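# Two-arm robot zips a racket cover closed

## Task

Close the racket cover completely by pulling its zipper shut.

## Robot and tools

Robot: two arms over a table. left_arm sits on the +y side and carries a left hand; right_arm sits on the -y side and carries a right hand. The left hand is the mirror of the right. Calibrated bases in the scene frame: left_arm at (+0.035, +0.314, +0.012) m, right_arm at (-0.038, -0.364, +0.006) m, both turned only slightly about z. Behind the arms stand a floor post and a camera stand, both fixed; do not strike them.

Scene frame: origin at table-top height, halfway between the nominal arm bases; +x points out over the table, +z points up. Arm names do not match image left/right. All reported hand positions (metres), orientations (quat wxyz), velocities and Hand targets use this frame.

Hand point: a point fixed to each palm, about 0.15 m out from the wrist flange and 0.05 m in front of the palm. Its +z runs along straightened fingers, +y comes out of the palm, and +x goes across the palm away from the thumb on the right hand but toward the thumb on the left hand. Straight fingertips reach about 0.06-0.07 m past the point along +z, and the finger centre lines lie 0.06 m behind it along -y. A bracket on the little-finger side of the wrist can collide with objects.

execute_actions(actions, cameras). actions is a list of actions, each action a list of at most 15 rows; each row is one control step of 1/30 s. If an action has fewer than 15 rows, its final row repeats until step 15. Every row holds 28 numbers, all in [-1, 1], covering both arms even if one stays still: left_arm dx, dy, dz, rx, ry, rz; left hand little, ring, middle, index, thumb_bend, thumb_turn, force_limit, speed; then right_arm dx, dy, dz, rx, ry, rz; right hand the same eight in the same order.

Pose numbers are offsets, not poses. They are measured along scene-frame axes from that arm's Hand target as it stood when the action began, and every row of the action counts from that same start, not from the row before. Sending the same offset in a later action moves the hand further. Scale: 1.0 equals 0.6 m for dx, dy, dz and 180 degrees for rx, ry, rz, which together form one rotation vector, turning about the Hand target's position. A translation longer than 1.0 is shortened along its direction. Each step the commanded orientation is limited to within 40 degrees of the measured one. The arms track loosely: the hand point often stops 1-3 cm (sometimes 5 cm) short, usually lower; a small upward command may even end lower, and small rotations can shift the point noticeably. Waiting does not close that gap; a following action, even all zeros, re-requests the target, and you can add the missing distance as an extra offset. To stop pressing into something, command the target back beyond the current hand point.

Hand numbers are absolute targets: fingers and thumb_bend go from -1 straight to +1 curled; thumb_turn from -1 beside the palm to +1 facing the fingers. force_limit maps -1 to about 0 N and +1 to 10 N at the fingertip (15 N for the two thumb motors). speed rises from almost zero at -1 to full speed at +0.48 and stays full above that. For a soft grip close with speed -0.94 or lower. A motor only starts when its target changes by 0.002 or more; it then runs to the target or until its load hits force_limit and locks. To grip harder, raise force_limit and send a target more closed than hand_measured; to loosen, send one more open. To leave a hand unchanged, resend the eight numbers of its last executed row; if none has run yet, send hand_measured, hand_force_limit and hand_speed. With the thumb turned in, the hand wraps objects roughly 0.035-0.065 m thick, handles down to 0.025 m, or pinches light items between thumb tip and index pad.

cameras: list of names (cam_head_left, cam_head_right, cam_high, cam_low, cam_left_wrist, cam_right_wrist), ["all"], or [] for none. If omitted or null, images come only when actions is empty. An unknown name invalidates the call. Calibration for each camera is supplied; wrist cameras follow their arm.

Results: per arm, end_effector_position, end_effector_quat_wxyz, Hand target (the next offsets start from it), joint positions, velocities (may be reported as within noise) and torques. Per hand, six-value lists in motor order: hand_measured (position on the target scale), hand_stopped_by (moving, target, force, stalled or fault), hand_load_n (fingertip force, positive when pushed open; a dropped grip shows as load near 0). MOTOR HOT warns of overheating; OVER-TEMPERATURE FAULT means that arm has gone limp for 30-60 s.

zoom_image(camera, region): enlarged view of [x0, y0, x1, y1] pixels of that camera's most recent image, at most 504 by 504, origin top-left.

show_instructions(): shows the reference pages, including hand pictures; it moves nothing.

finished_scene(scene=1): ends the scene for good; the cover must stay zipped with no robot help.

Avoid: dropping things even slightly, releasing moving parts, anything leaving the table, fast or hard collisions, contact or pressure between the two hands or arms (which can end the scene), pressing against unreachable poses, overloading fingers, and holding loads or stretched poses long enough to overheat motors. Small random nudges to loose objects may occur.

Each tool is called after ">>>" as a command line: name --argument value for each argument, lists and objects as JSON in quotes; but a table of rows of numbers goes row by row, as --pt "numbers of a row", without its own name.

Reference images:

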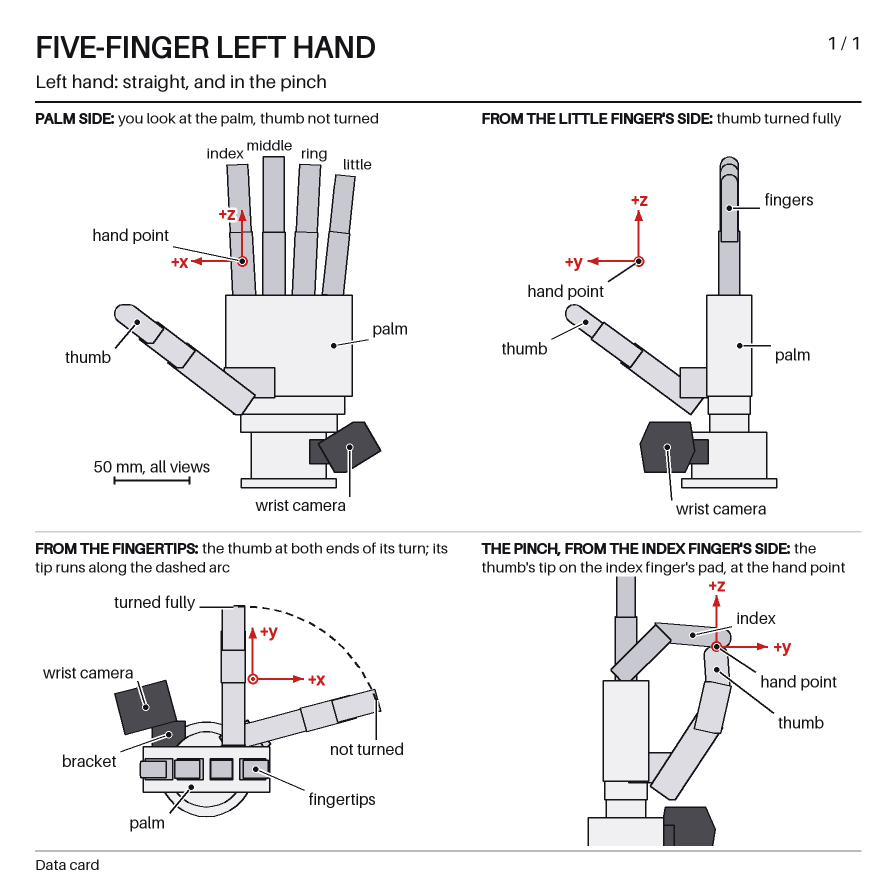

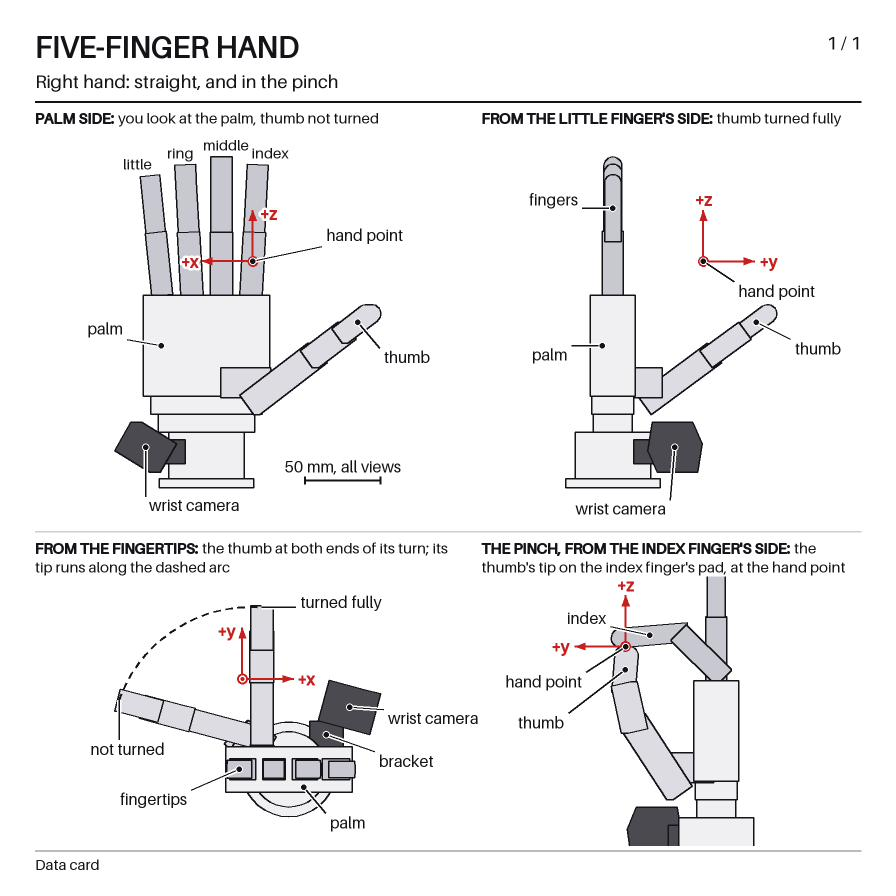

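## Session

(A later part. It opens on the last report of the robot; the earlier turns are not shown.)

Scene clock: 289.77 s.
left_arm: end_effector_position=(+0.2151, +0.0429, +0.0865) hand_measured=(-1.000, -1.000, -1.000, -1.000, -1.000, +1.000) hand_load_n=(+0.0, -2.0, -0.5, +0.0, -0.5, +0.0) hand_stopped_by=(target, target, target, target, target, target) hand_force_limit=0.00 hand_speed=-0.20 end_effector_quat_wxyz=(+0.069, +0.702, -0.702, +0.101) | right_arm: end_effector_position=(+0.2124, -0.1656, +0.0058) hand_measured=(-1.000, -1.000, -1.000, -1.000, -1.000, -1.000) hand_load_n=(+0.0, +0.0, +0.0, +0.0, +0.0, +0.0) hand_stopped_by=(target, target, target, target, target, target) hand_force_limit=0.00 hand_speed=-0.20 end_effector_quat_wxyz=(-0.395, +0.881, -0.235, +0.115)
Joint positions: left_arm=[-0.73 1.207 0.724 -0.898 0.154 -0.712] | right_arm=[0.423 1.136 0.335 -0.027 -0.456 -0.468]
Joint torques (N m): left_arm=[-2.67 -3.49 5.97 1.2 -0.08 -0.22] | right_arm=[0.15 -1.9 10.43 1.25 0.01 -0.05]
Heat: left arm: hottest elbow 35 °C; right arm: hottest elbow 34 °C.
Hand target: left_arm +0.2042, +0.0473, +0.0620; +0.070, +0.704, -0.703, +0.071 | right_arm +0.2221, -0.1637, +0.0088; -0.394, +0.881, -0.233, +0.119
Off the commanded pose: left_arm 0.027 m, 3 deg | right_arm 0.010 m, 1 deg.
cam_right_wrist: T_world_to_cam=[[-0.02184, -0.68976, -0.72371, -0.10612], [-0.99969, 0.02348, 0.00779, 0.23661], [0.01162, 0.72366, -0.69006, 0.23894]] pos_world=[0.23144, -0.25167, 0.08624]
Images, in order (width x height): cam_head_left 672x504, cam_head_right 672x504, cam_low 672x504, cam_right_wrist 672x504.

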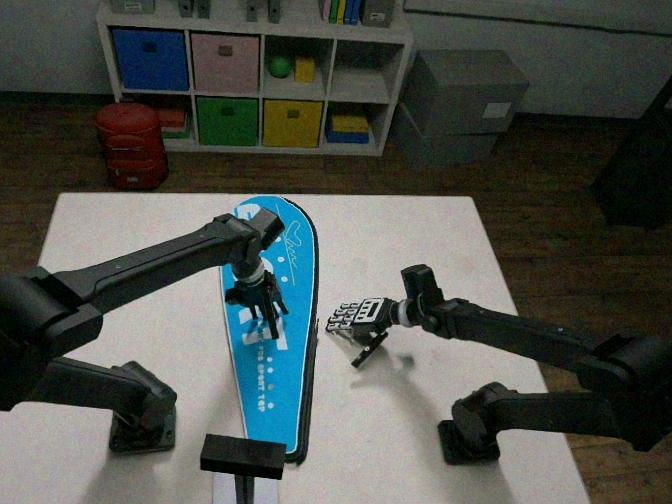

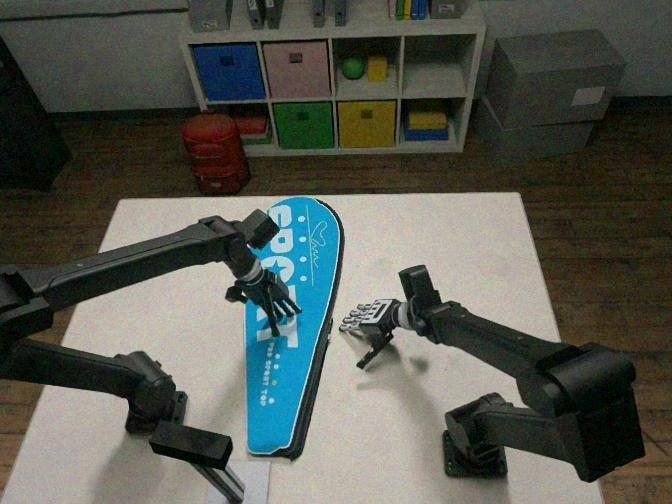

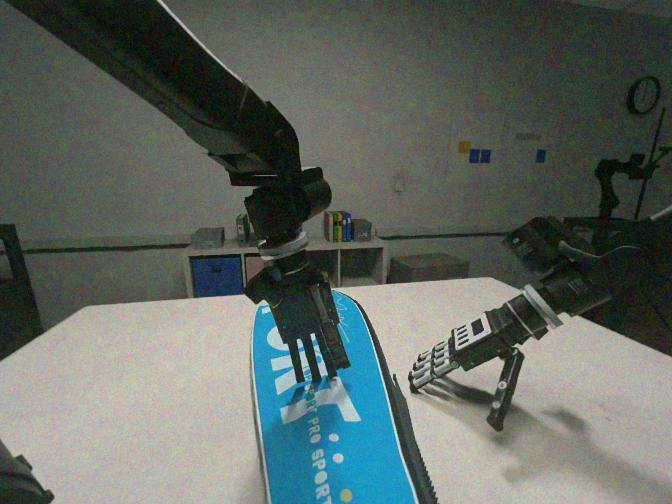

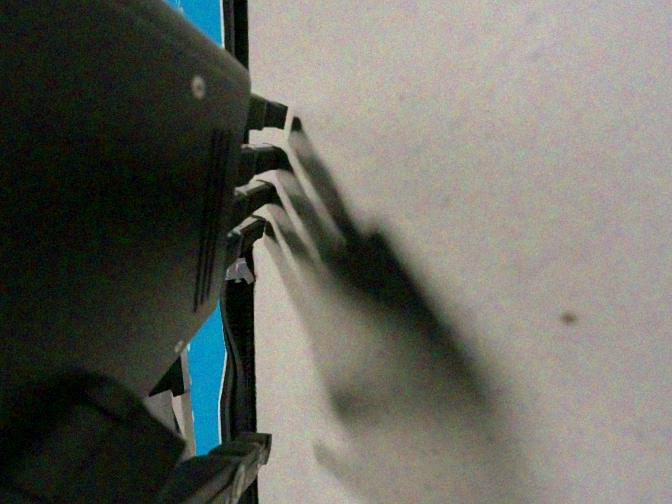

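>>> execute_actions --actions '[[[0.0,0,0,0,0,0,-1,-1,-1,-1,-1,1,0,-0.2,-0.02,0.03,0.012,0,0,0,-1,-1,-1,-1,-1,-1,0,-0.2]],[[0.0,0,0,0,0,0,-1,-1,-1,-1,-1,1,0,-0.2,-0.005,0.027,0,0,0,0,-1,-1,-1,-1,-1,-1,0,-0.2]]]' --cameras '["cam_right_wrist","cam_low"]'

>>> zoom_image --camera "cam_right_wrist" --region '[200, 200, 300, 330]'

>>> zoom_image --camera "cam_low" --region '[360, 340, 440, 420]'

Scene clock: 299.30 s.
left_arm: end_effector_position=(+0.2151, +0.0429, +0.0865) hand_measured=(-1.000, -1.000, -1.000, -1.000, -1.000, +1.000) hand_load_n=(-0.5, -2.0, +0.0, +0.0, +0.0, +0.0) hand_stopped_by=(target, target, target, target, target, target) hand_force_limit=0.00 hand_speed=-0.20 end_effector_quat_wxyz=(+0.069, +0.702, -0.702, +0.101) | right_arm: end_effector_position=(+0.1985, -0.1411, +0.0082) hand_measured=(-1.000, -1.000, -1.000, -1.000, -1.000, -1.000) hand_load_n=(+0.0, +0.0, +0.0, +0.0, +0.0, -0.5) hand_stopped_by=(target, target, target, target, target, target) hand_force_limit=0.00 hand_speed=-0.20 end_effector_quat_wxyz=(-0.385, +0.884, -0.239, +0.117)
Joint positions: left_arm=[-0.73 1.207 0.724 -0.898 0.154 -0.712] | right_arm=[0.555 1.119 0.337 -0.02 -0.348 -0.368]
Joint torques (N m): left_arm=[-2.67 -3.49 5.97 1.18 -0.08 -0.22] | right_arm=[1.49 -2.14 10.95 1.81 -0.12 0.1]
Heat: left arm: hottest elbow 35 °C; right arm: hottest elbow 35 °C.
Hand target: left_arm +0.2042, +0.0473, +0.0620; +0.070, +0.704, -0.703, +0.071 | right_arm +0.2070, -0.1295, +0.0160; -0.394, +0.881, -0.233, +0.119
Off the commanded pose: left_arm 0.027 m, 3 deg | right_arm 0.016 m, 1 deg.
cam_right_wrist: T_world_to_cam=[[-0.03208, -0.70364, -0.70984, -0.08775], [-0.99938, 0.03301, 0.01244, 0.22332], [0.01468, 0.70979, -0.70426, 0.22061]] pos_world=[0.21713, -0.2257, 0.0903]
Images, in order (width x height): cam_low 672x504, cam_right_wrist 672x504.

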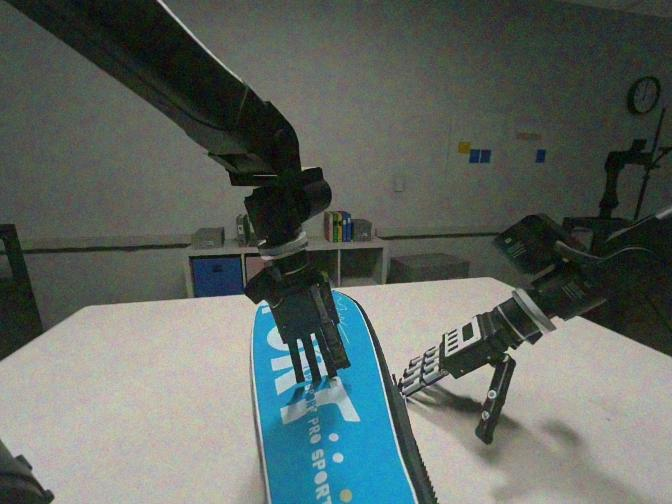

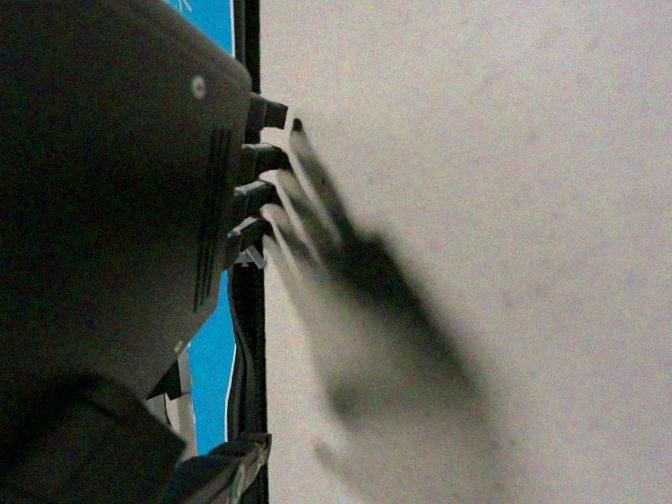

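Scaled by 3.877.

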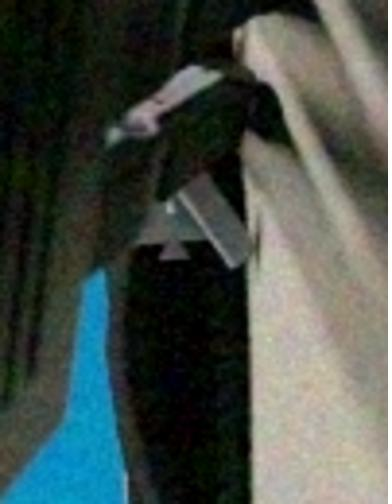

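Scaled by 6.300.

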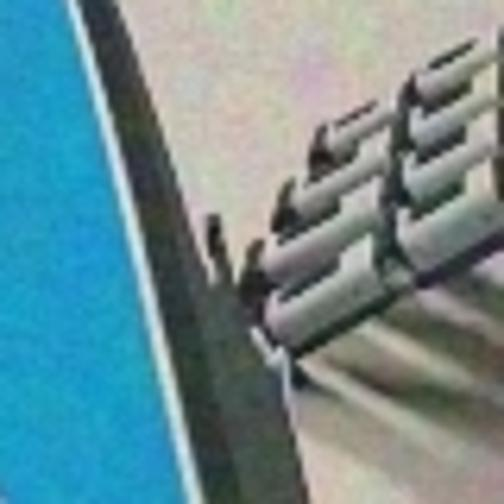

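>>> execute_actions --actions '[[[0.0,0,0,0,0,0,-1,-1,-1,-1,-1,1,0,-0.2,0.012,0.015,0.016,0,0,0,-1,-1,-1,-1,-1,-1,0,-0.2]]]' --cameras '["cam_right_wrist","cam_low","cam_head_left"]'

>>> zoom_image --camera "cam_right_wrist" --region '[200, 200, 300, 330]'

>>> zoom_image --camera "cam_low" --region '[360, 340, 440, 420]'

Scene clock: 301.23 s.
left_arm: end_effector_position=(+0.2151, +0.0429, +0.0865) hand_measured=(-1.000, -1.000, -1.000, -1.000, -1.000, +1.000) hand_load_n=(+0.0, -2.0, -0.5, +0.0, +0.0, +0.0) hand_stopped_by=(target, target, target, target, target, target) hand_force_limit=0.00 hand_speed=-0.20 end_effector_quat_wxyz=(+0.069, +0.702, -0.702, +0.101) | right_arm: end_effector_position=(+0.2003, -0.1342, +0.0108) hand_measured=(-1.000, -1.000, -1.000, -1.000, -1.000, -1.000) hand_load_n=(+0.0, +0.0, +0.0, -0.5, +0.0, +0.0) hand_stopped_by=(target, target, target, target, target, target) hand_force_limit=0.00 hand_speed=-0.20 end_effector_quat_wxyz=(-0.383, +0.886, -0.238, +0.113)
Joint positions: left_arm=[-0.73 1.207 0.724 -0.898 0.154 -0.712] | right_arm=[0.573 1.133 0.359 -0.034 -0.338 -0.358]
Joint torques (N m): left_arm=[-2.67 -3.49 5.97 1.2 -0.08 -0.22] | right_arm=[1.2 -3.14 12.38 1.28 -0.08 0.11]
Heat: left arm: hottest elbow 35 °C; right arm: hottest elbow 35 °C.
Hand target: left_arm +0.2042, +0.0473, +0.0620; +0.070, +0.704, -0.703, +0.071 | right_arm +0.2142, -0.1204, +0.0256; -0.394, +0.881, -0.232, +0.119
Off the commanded pose: left_arm 0.027 m, 3 deg | right_arm 0.025 m, 2 deg.
cam_right_wrist: T_world_to_cam=[[-0.03463, -0.7073, -0.70606, -0.0811], [-0.99939, 0.02831, 0.02066, 0.22409], [0.00537, 0.70634, -0.70785, 0.21899]] pos_world=[0.21997, -0.21839, 0.09312]
Images, in order (width x height): cam_head_left 672x504, cam_low 672x504, cam_right_wrist 672x504.

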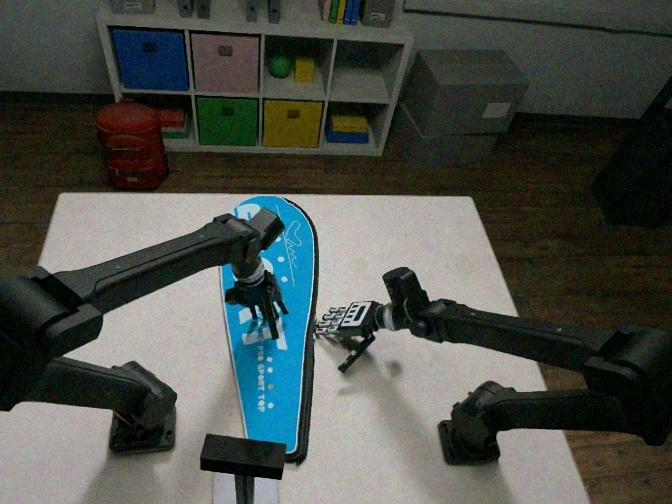

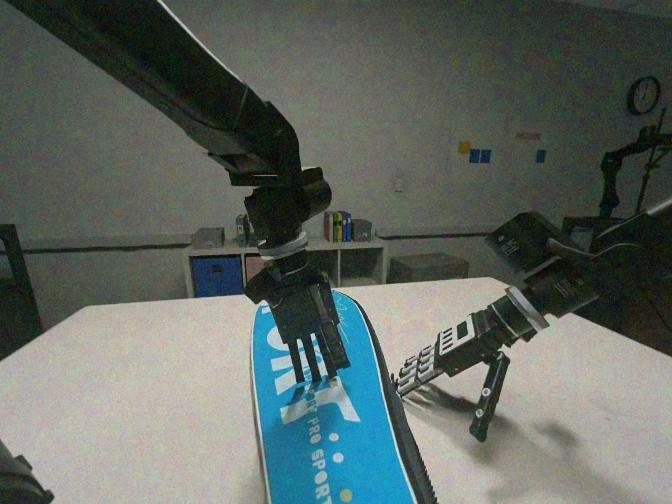

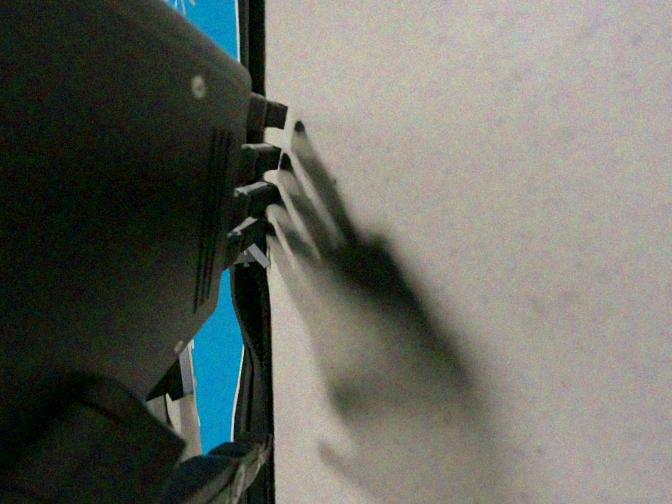

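Scaled by 3.877.

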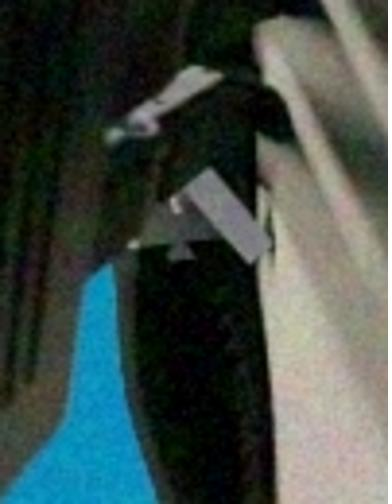

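Scaled by 6.300.

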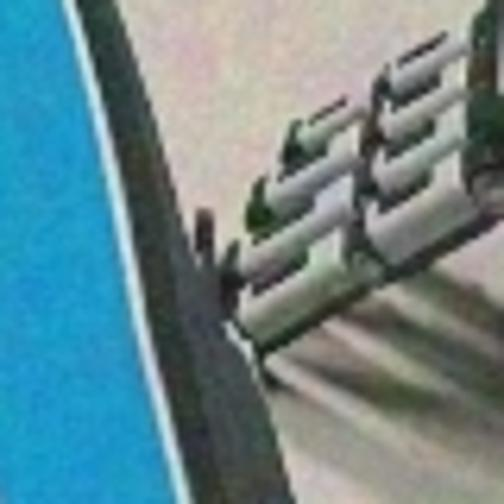

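>>> execute_actions --actions '[[[0.0,0,0,0,0,0,-1,-1,-1,-1,-1,1,0,-0.2,-0.03,0.003,0.0,0,0,0,-1,-1,-1,-1,-1,-1,0,-0.2]],[[0.0,0,0,0,0,0,-1,-1,-1,-1,-1,1,0,-0.2,-0.028,0.003,0.0,0,0,0,-1,-1,-1,-1,-1,-1,0,-0.2]]]' --cameras '["cam_right_wrist","cam_low","cam_head_left"]'

>>> zoom_image --camera "cam_right_wrist" --region '[200, 200, 300, 330]'

>>> zoom_image --camera "cam_low" --region '[360, 340, 440, 420]'

Scene clock: 304.83 s.
left_arm: end_effector_position=(+0.2151, +0.0430, +0.0864) hand_measured=(-1.000, -1.000, -1.000, -1.000, -1.000, +1.000) hand_load_n=(+0.0, -2.0, -0.5, +0.0, +0.0, +0.0) hand_stopped_by=(target, target, target, target, target, target) hand_force_limit=0.00 hand_speed=-0.20 end_effector_quat_wxyz=(+0.069, +0.702, -0.702, +0.101) | right_arm: end_effector_position=(+0.1837, -0.1219, +0.0222) hand_measured=(-1.000, -1.000, -1.000, -1.000, -1.000, -1.000) hand_load_n=(+0.0, +0.0, +0.0, +0.0, +0.0, +0.0) hand_stopped_by=(target, target, target, target, target, target) hand_force_limit=0.00 hand_speed=-0.20 end_effector_quat_wxyz=(-0.390, +0.881, -0.237, +0.124)
Joint positions: left_arm=[-0.73 1.207 0.724 -0.898 0.154 -0.712] | right_arm=[0.661 1.052 0.336 -0.044 -0.266 -0.29]
Joint torques (N m): left_arm=[-2.61 -3.43 5.96 1.18 -0.08 -0.22] | right_arm=[1.61 -3.55 9.28 1.24 -0.24 0.09]
Heat: left arm: hottest elbow 34 °C; right arm: hottest elbow 35 °C.
Hand target: left_arm +0.2041, +0.0473, +0.0619; +0.070, +0.704, -0.703, +0.071 | right_arm +0.1794, -0.1169, +0.0255; -0.394, +0.881, -0.232, +0.119
Off the commanded pose: left_arm 0.027 m, 3 deg | right_arm 0.007 m, 1 deg.
cam_right_wrist: T_world_to_cam=[[-0.02221, -0.69928, -0.71451, -0.06609], [-0.99931, 0.03677, -0.00492, 0.20856], [0.02972, 0.7139, -0.69961, 0.21464]] pos_world=[0.20057, -0.20712, 0.10397]
Images, in order (width x height): cam_head_left 672x504, cam_low 672x504, cam_right_wrist 672x504.

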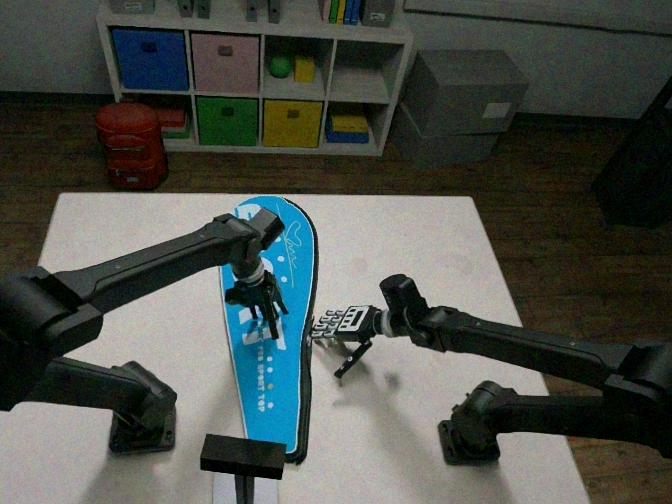

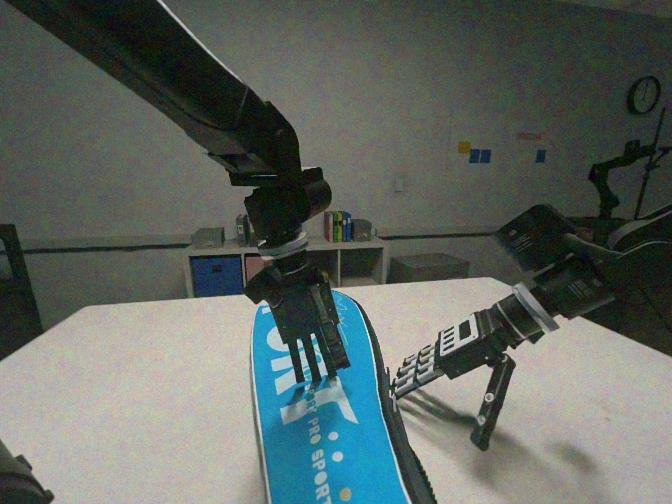

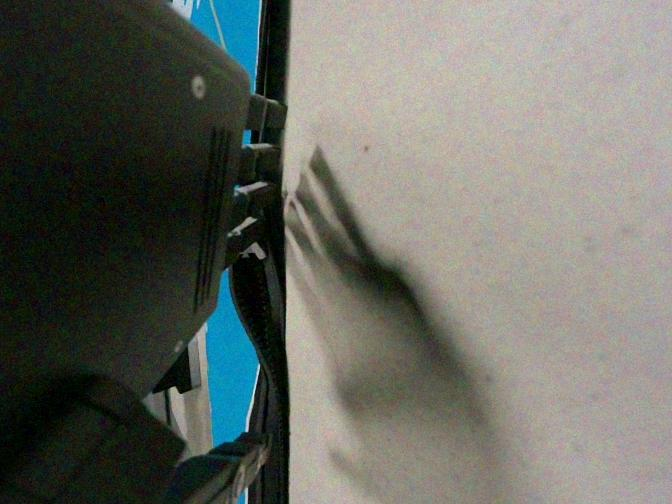

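Scaled by 3.877.

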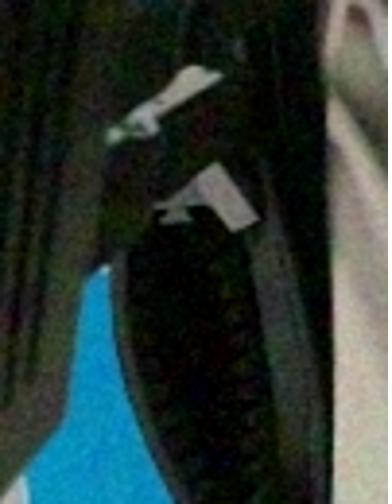

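Scaled by 6.300.

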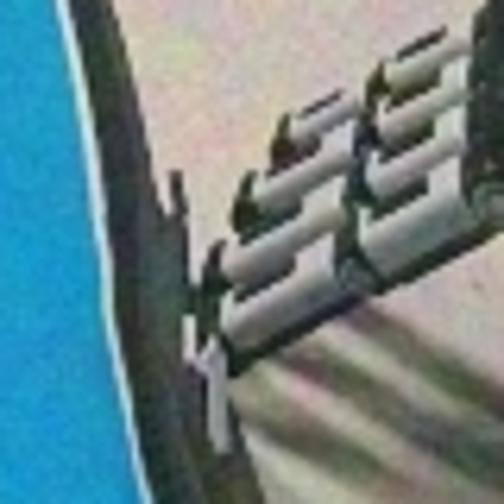

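>>> zoom_image --camera "cam_head_left" --region '[260, 290, 360, 400]'

>>> zoom_image --camera "cam_low" --region '[340, 340, 480, 504]'

>>> zoom_image --camera "cam_right_wrist" --region '[200, 210, 320, 450]'

Scaled by 4.582.

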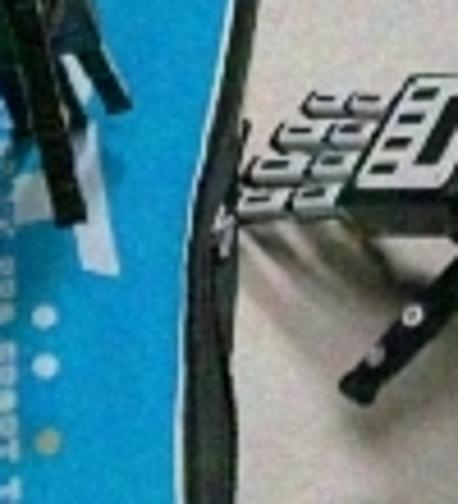

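Scaled by 3.073.

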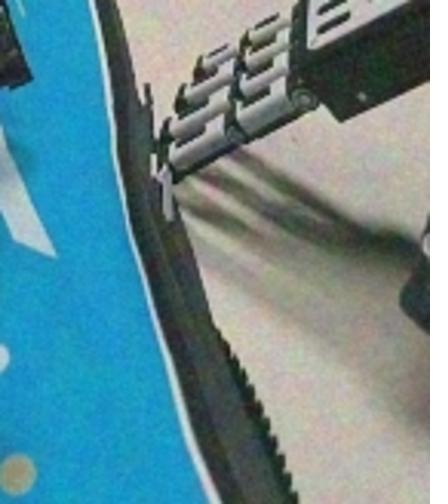

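Scaled by 2.100.

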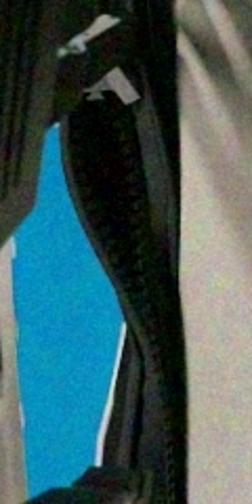

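>>> execute_actions --actions '[[[0.0,0,0,0,0,0,-1,-1,-1,-1,-1,1,0,-0.2,-0.03,0.003,-0.003,0,0,0,-1,-1,-1,-1,-1,-1,0,-0.2]],[[0.0,0,0,0,0,0,-1,-1,-1,-1,-1,1,0,-0.2,-0.03,0.003,-0.0,0,0,0,-1,-1,-1,-1,-1,-1,0,-0.2]]]' --cameras '["cam_right_wrist","cam_low","cam_head_left"]'

>>> zoom_image --camera "cam_head_left" --region '[260, 290, 360, 400]'

>>> zoom_image --camera "cam_low" --region '[340, 340, 480, 504]'

>>> zoom_image --camera "cam_right_wrist" --region '[200, 210, 320, 450]'

Scene clock: 313.17 s.
left_arm: end_effector_position=(+0.2151, +0.0429, +0.0865) hand_measured=(-1.000, -1.000, -1.000, -1.000, -1.000, +1.000) hand_load_n=(+0.0, -2.0, -0.5, -0.5, -0.5, +0.0) hand_stopped_by=(target, target, target, target, target, target) hand_force_limit=0.00 hand_speed=-0.20 end_effector_quat_wxyz=(+0.069, +0.702, -0.702, +0.101) | right_arm: end_effector_position=(+0.1448, -0.1172, +0.0195) hand_measured=(-1.000, -1.000, -1.000, -1.000, -1.000, -1.000) hand_load_n=(-0.5, +0.0, +0.0, -0.5, +0.0, +0.0) hand_stopped_by=(target, target, target, target, target, target) hand_force_limit=0.00 hand_speed=-0.20 end_effector_quat_wxyz=(-0.390, +0.882, -0.234, +0.121)
Joint positions: left_arm=[-0.73 1.207 0.724 -0.898 0.155 -0.712] | right_arm=[0.785 0.95 0.274 -0.069 -0.183 -0.208]
Joint torques (N m): left_arm=[-2.73 -3.49 5.96 1.17 -0.07 -0.22] | right_arm=[1.14 -2.2 9.8 1.32 -0.05 0.09]
Heat: left arm: hottest elbow 34 °C; right arm: hottest elbow 34 °C.
Hand target: left_arm +0.2041, +0.0474, +0.0620; +0.070, +0.704, -0.703, +0.071 | right_arm +0.1434, -0.1133, +0.0237; -0.394, +0.881, -0.233, +0.119
Off the commanded pose: left_arm 0.027 m, 3 deg | right_arm 0.006 m, 1 deg.
cam_right_wrist: T_world_to_cam=[[-0.01898, -0.69979, -0.7141, -0.06604], [-0.9996, 0.02831, -0.00117, 0.16838], [0.02103, 0.71379, -0.70004, 0.21189]] pos_world=[0.1626, -0.20222, 0.10137]
Images, in order (width x height): cam_head_left 672x504, cam_low 672x504, cam_right_wrist 672x504.

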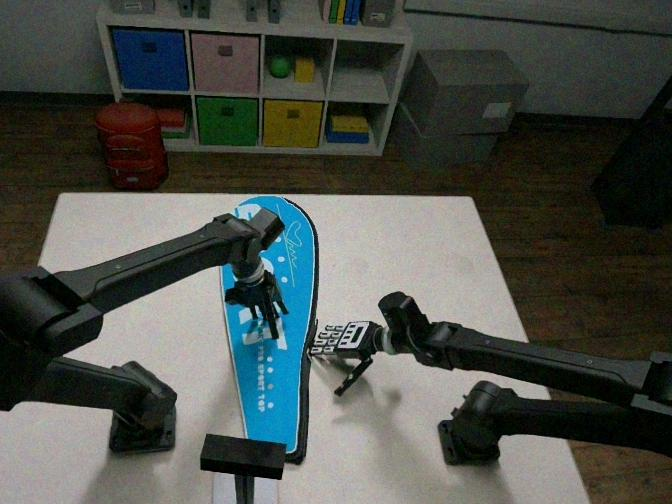

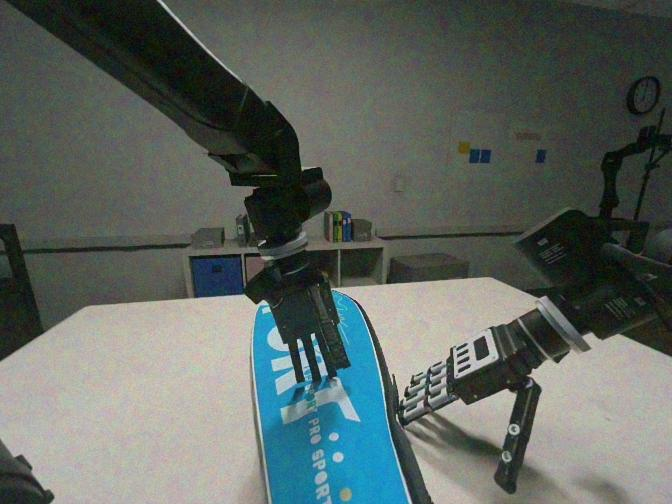

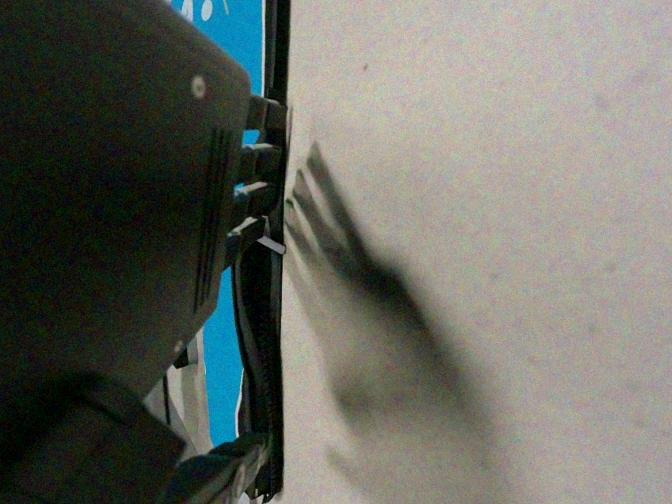

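Scaled by 4.582.

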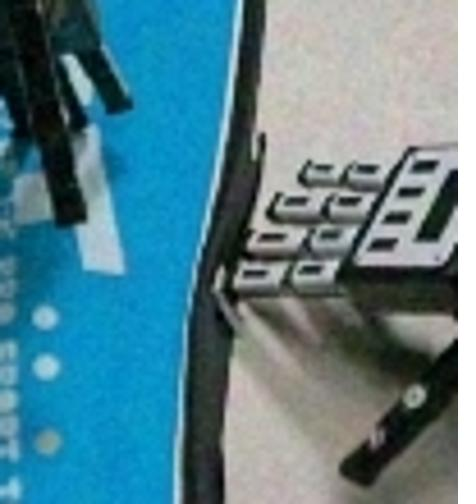

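Scaled by 3.073.

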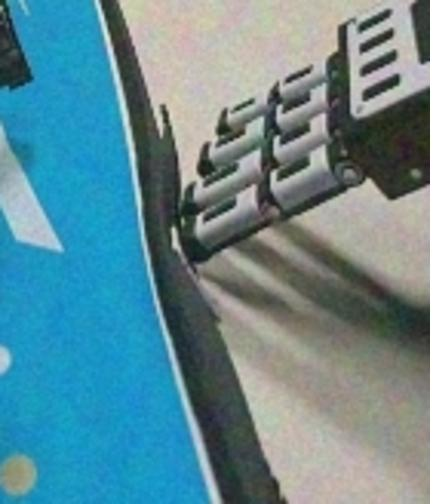

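Scaled by 2.100.

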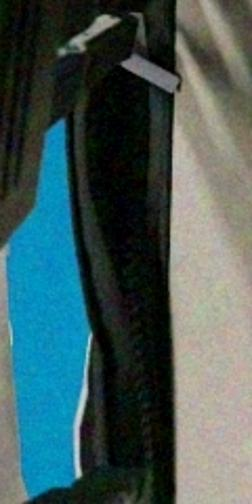

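>>> execute_actions --actions '[[[0.0,0,0,0,0,0,-1,-1,-1,-1,-1,1,0,-0.2,-0.035,0.008,0,0,0,0,-1,-1,-1,-1,-1,-1,0,-0.2]],[[0.0,0,0,0,0,0,-1,-1,-1,-1,-1,1,0,-0.2,-0.035,0.008,0,0,0,0,-1,-1,-1,-1,-1,-1,0,-0.2]]]' --cameras '["cam_right_wrist","cam_low","cam_head_left"]'

>>> zoom_image --camera "cam_head_left" --region '[260, 290, 360, 400]'

>>> zoom_image --camera "cam_low" --region '[340, 340, 480, 504]'

>>> zoom_image --camera "cam_right_wrist" --region '[200, 210, 320, 450]'

Scene clock: 317.77 s.
left_arm: end_effector_position=(+0.2152, +0.0428, +0.0865) hand_measured=(-1.000, -1.000, -1.000, -1.000, -1.000, +1.000) hand_load_n=(+0.0, -2.0, +0.0, +0.0, +0.0, +0.0) hand_stopped_by=(target, target, target, target, target, target) hand_force_limit=0.00 hand_speed=-0.20 end_effector_quat_wxyz=(+0.069, +0.701, -0.702, +0.101) | right_arm: end_effector_position=(+0.1015, -0.1070, +0.0192) hand_measured=(-1.000, -1.000, -1.000, -1.000, -1.000, -1.000) hand_load_n=(+0.0, +0.0, +0.0, +0.0, +0.0, +0.0) hand_stopped_by=(target, target, target, target, target, target) hand_force_limit=0.00 hand_speed=-0.20 end_effector_quat_wxyz=(-0.390, +0.883, -0.232, +0.119)
Joint positions: left_arm=[-0.73 1.207 0.724 -0.897 0.155 -0.712] | right_arm=[0.98 0.849 0.23 -0.111 -0.044 -0.079]
Joint torques (N m): left_arm=[-2.67 -3.49 5.97 1.17 -0.09 -0.22] | right_arm=[0.91 -1.03 10.29 1.35 0.2 0.09]
Heat: left arm: hottest elbow 34 °C; right arm: hottest elbow 35 °C.
Hand target: left_arm +0.2041, +0.0473, +0.0620; +0.070, +0.704, -0.703, +0.071 | right_arm +0.1015, -0.1036, +0.0238; -0.394, +0.881, -0.232, +0.119
Off the commanded pose: left_arm 0.027 m, 3 deg | right_arm 0.006 m, 0 deg.
cam_right_wrist: T_world_to_cam=[[-0.01564, -0.69946, -0.7145, -0.06022], [-0.99976, 0.02205, 0.0003, 0.12419], [0.01554, 0.71433, -0.69963, 0.20588]] pos_world=[0.12002, -0.19193, 0.10097]
Images, in order (width x height): cam_head_left 672x504, cam_low 672x504, cam_right_wrist 672x504.

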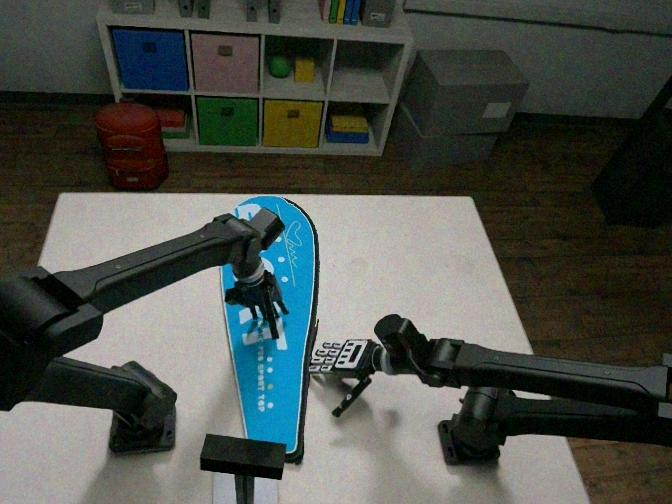

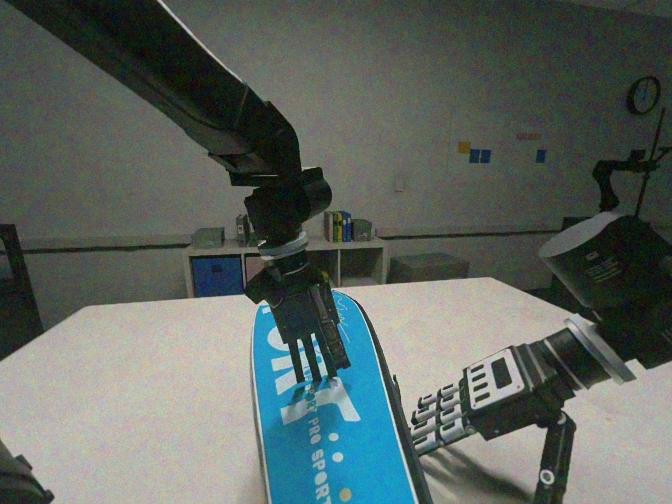

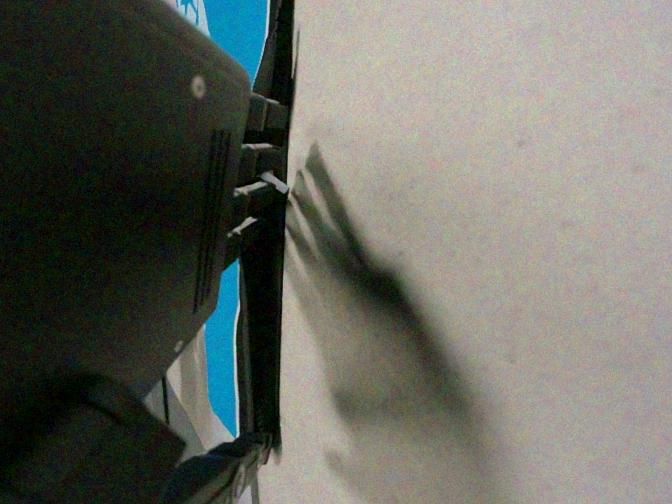

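Scaled by 4.582.

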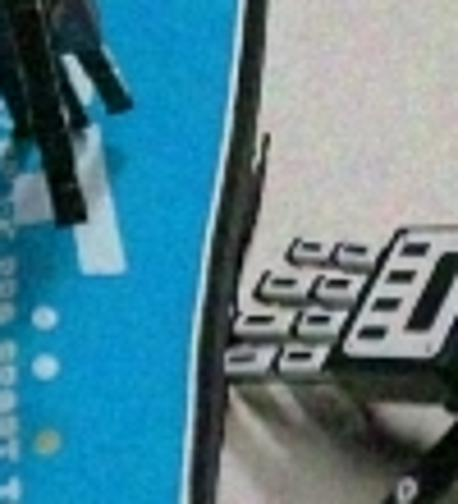

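Scaled by 3.073.

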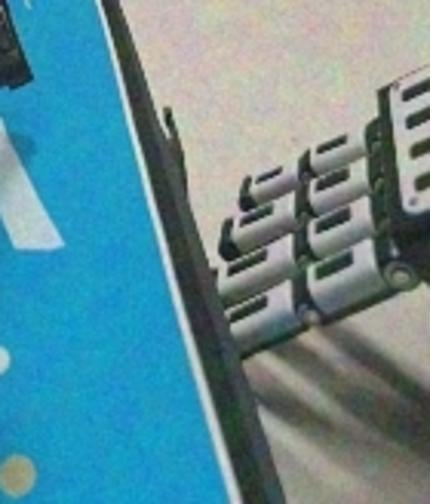

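Scaled by 2.100.

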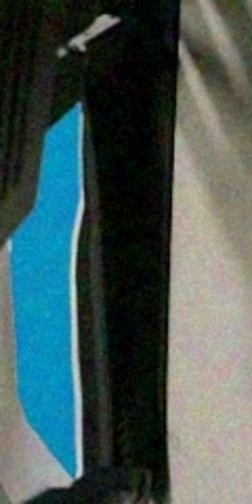

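>>> zoom_image --camera "cam_right_wrist" --region '[220, 130, 320, 260]'

Scaled by 3.877.

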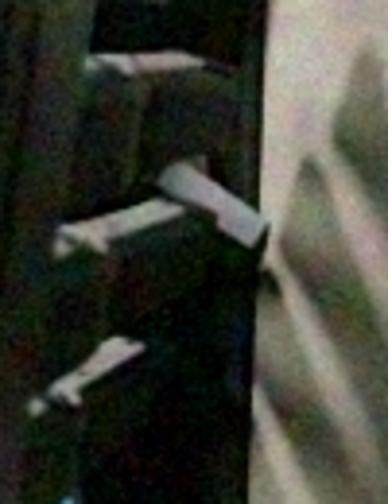

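>>> execute_actions --actions '[[[0.0,0,0,0,0,0,-1,-1,-1,-1,-1,1,0,-0.2,0.0,-0.05,0,0,0,0,-1,-1,-1,-1,-1,-1,0,-0.2]],[[0.0,0,0,0,0,0,-1,-1,-1,-1,-1,1,0,-0.2,0.06,-0.005,0,0,0,0,-1,-1,-1,-1,-1,-1,0,-0.2]],[[0.0,0,0,0,0,0,-1,-1,-1,-1,-1,1,0,-0.2,0.04,-0.0,0,0,0,0,-1,-1,-1,-1,-1,-1,0,-0.2]]]' --cameras '["cam_right_wrist","cam_low","cam_head_left"]'

>>> zoom_image --camera "cam_head_left" --region '[260, 290, 360, 400]'

>>> zoom_image --camera "cam_low" --region '[340, 340, 480, 504]'

>>> zoom_image --camera "cam_right_wrist" --region '[200, 200, 320, 360]'

Scene clock: 325.60 s.
left_arm: end_effector_position=(+0.2152, +0.0428, +0.0865) hand_measured=(-1.000, -1.000, -1.000, -1.000, -1.000, +1.000) hand_load_n=(+0.0, -1.5, -0.5, +0.0, +0.0, +0.0) hand_stopped_by=(target, target, target, target, target, target) hand_force_limit=0.00 hand_speed=-0.20 end_effector_quat_wxyz=(+0.069, +0.701, -0.702, +0.101) | right_arm: end_effector_position=(+0.1441, -0.1479, +0.0095) hand_measured=(-1.000, -1.000, -1.000, -1.000, -1.000, -1.000) hand_load_n=(+0.0, +0.0, +0.0, +0.0, +0.0, +0.0) hand_stopped_by=(target, target, target, target, target, target) hand_force_limit=0.00 hand_speed=-0.20 end_effector_quat_wxyz=(-0.380, +0.887, -0.239, +0.106)
Joint positions: left_arm=[-0.73 1.207 0.724 -0.897 0.155 -0.712] | right_arm=[0.658 0.917 0.244 -0.129 -0.287 -0.292]
Joint torques (N m): left_arm=[-2.67 -3.49 5.96 1.16 -0.09 -0.22] | right_arm=[0.03 -0.03 12.51 2.06 -0.09 -0.04]
Heat: left arm: hottest elbow 33 °C; right arm: hottest elbow 35 °C.
Hand target: left_arm +0.2041, +0.0473, +0.0620; +0.070, +0.704, -0.703, +0.071 | right_arm +0.1614, -0.1367, +0.0237; -0.394, +0.881, -0.232, +0.119
Off the commanded pose: left_arm 0.027 m, 3 deg | right_arm 0.025 m, 2 deg.
cam_right_wrist: T_world_to_cam=[[-0.04285, -0.7091, -0.70381, -0.09271], [-0.99905, 0.02501, 0.03562, 0.16769], [-0.00766, 0.70466, -0.7095, 0.22969]] pos_world=[0.16532, -0.23179, 0.09174]
Images, in order (width x height): cam_head_left 672x504, cam_low 672x504, cam_right_wrist 672x504.

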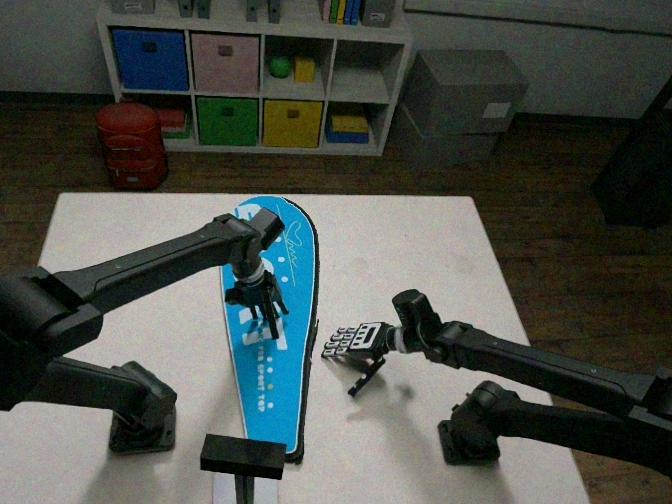

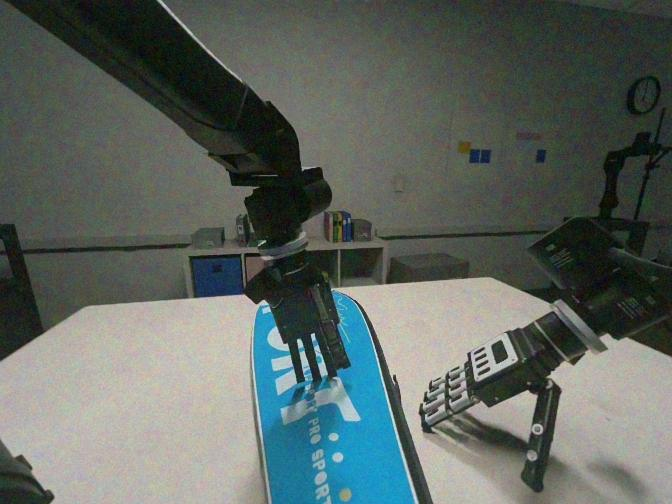

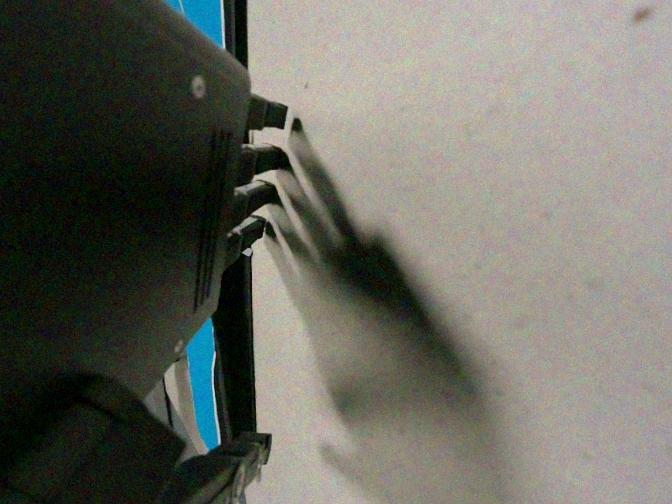

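Scaled by 4.582.

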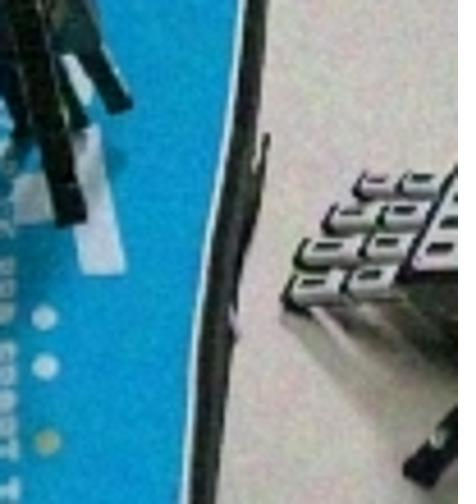

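Scaled by 3.073.

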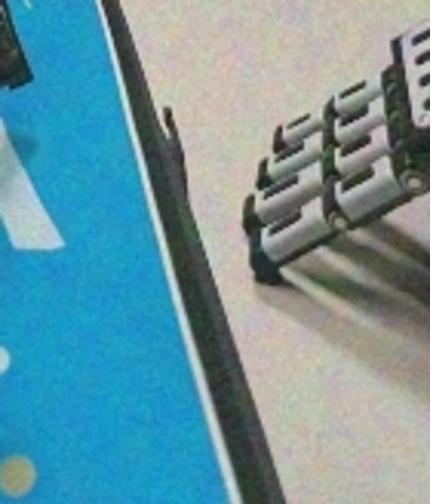

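Scaled by 3.150.

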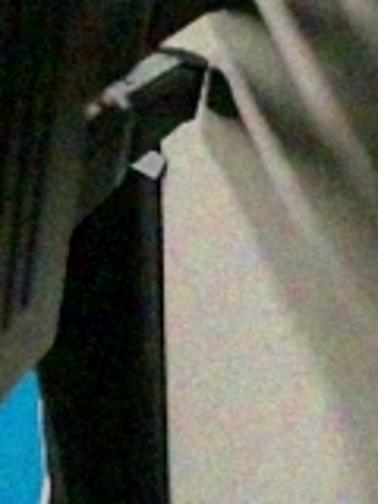

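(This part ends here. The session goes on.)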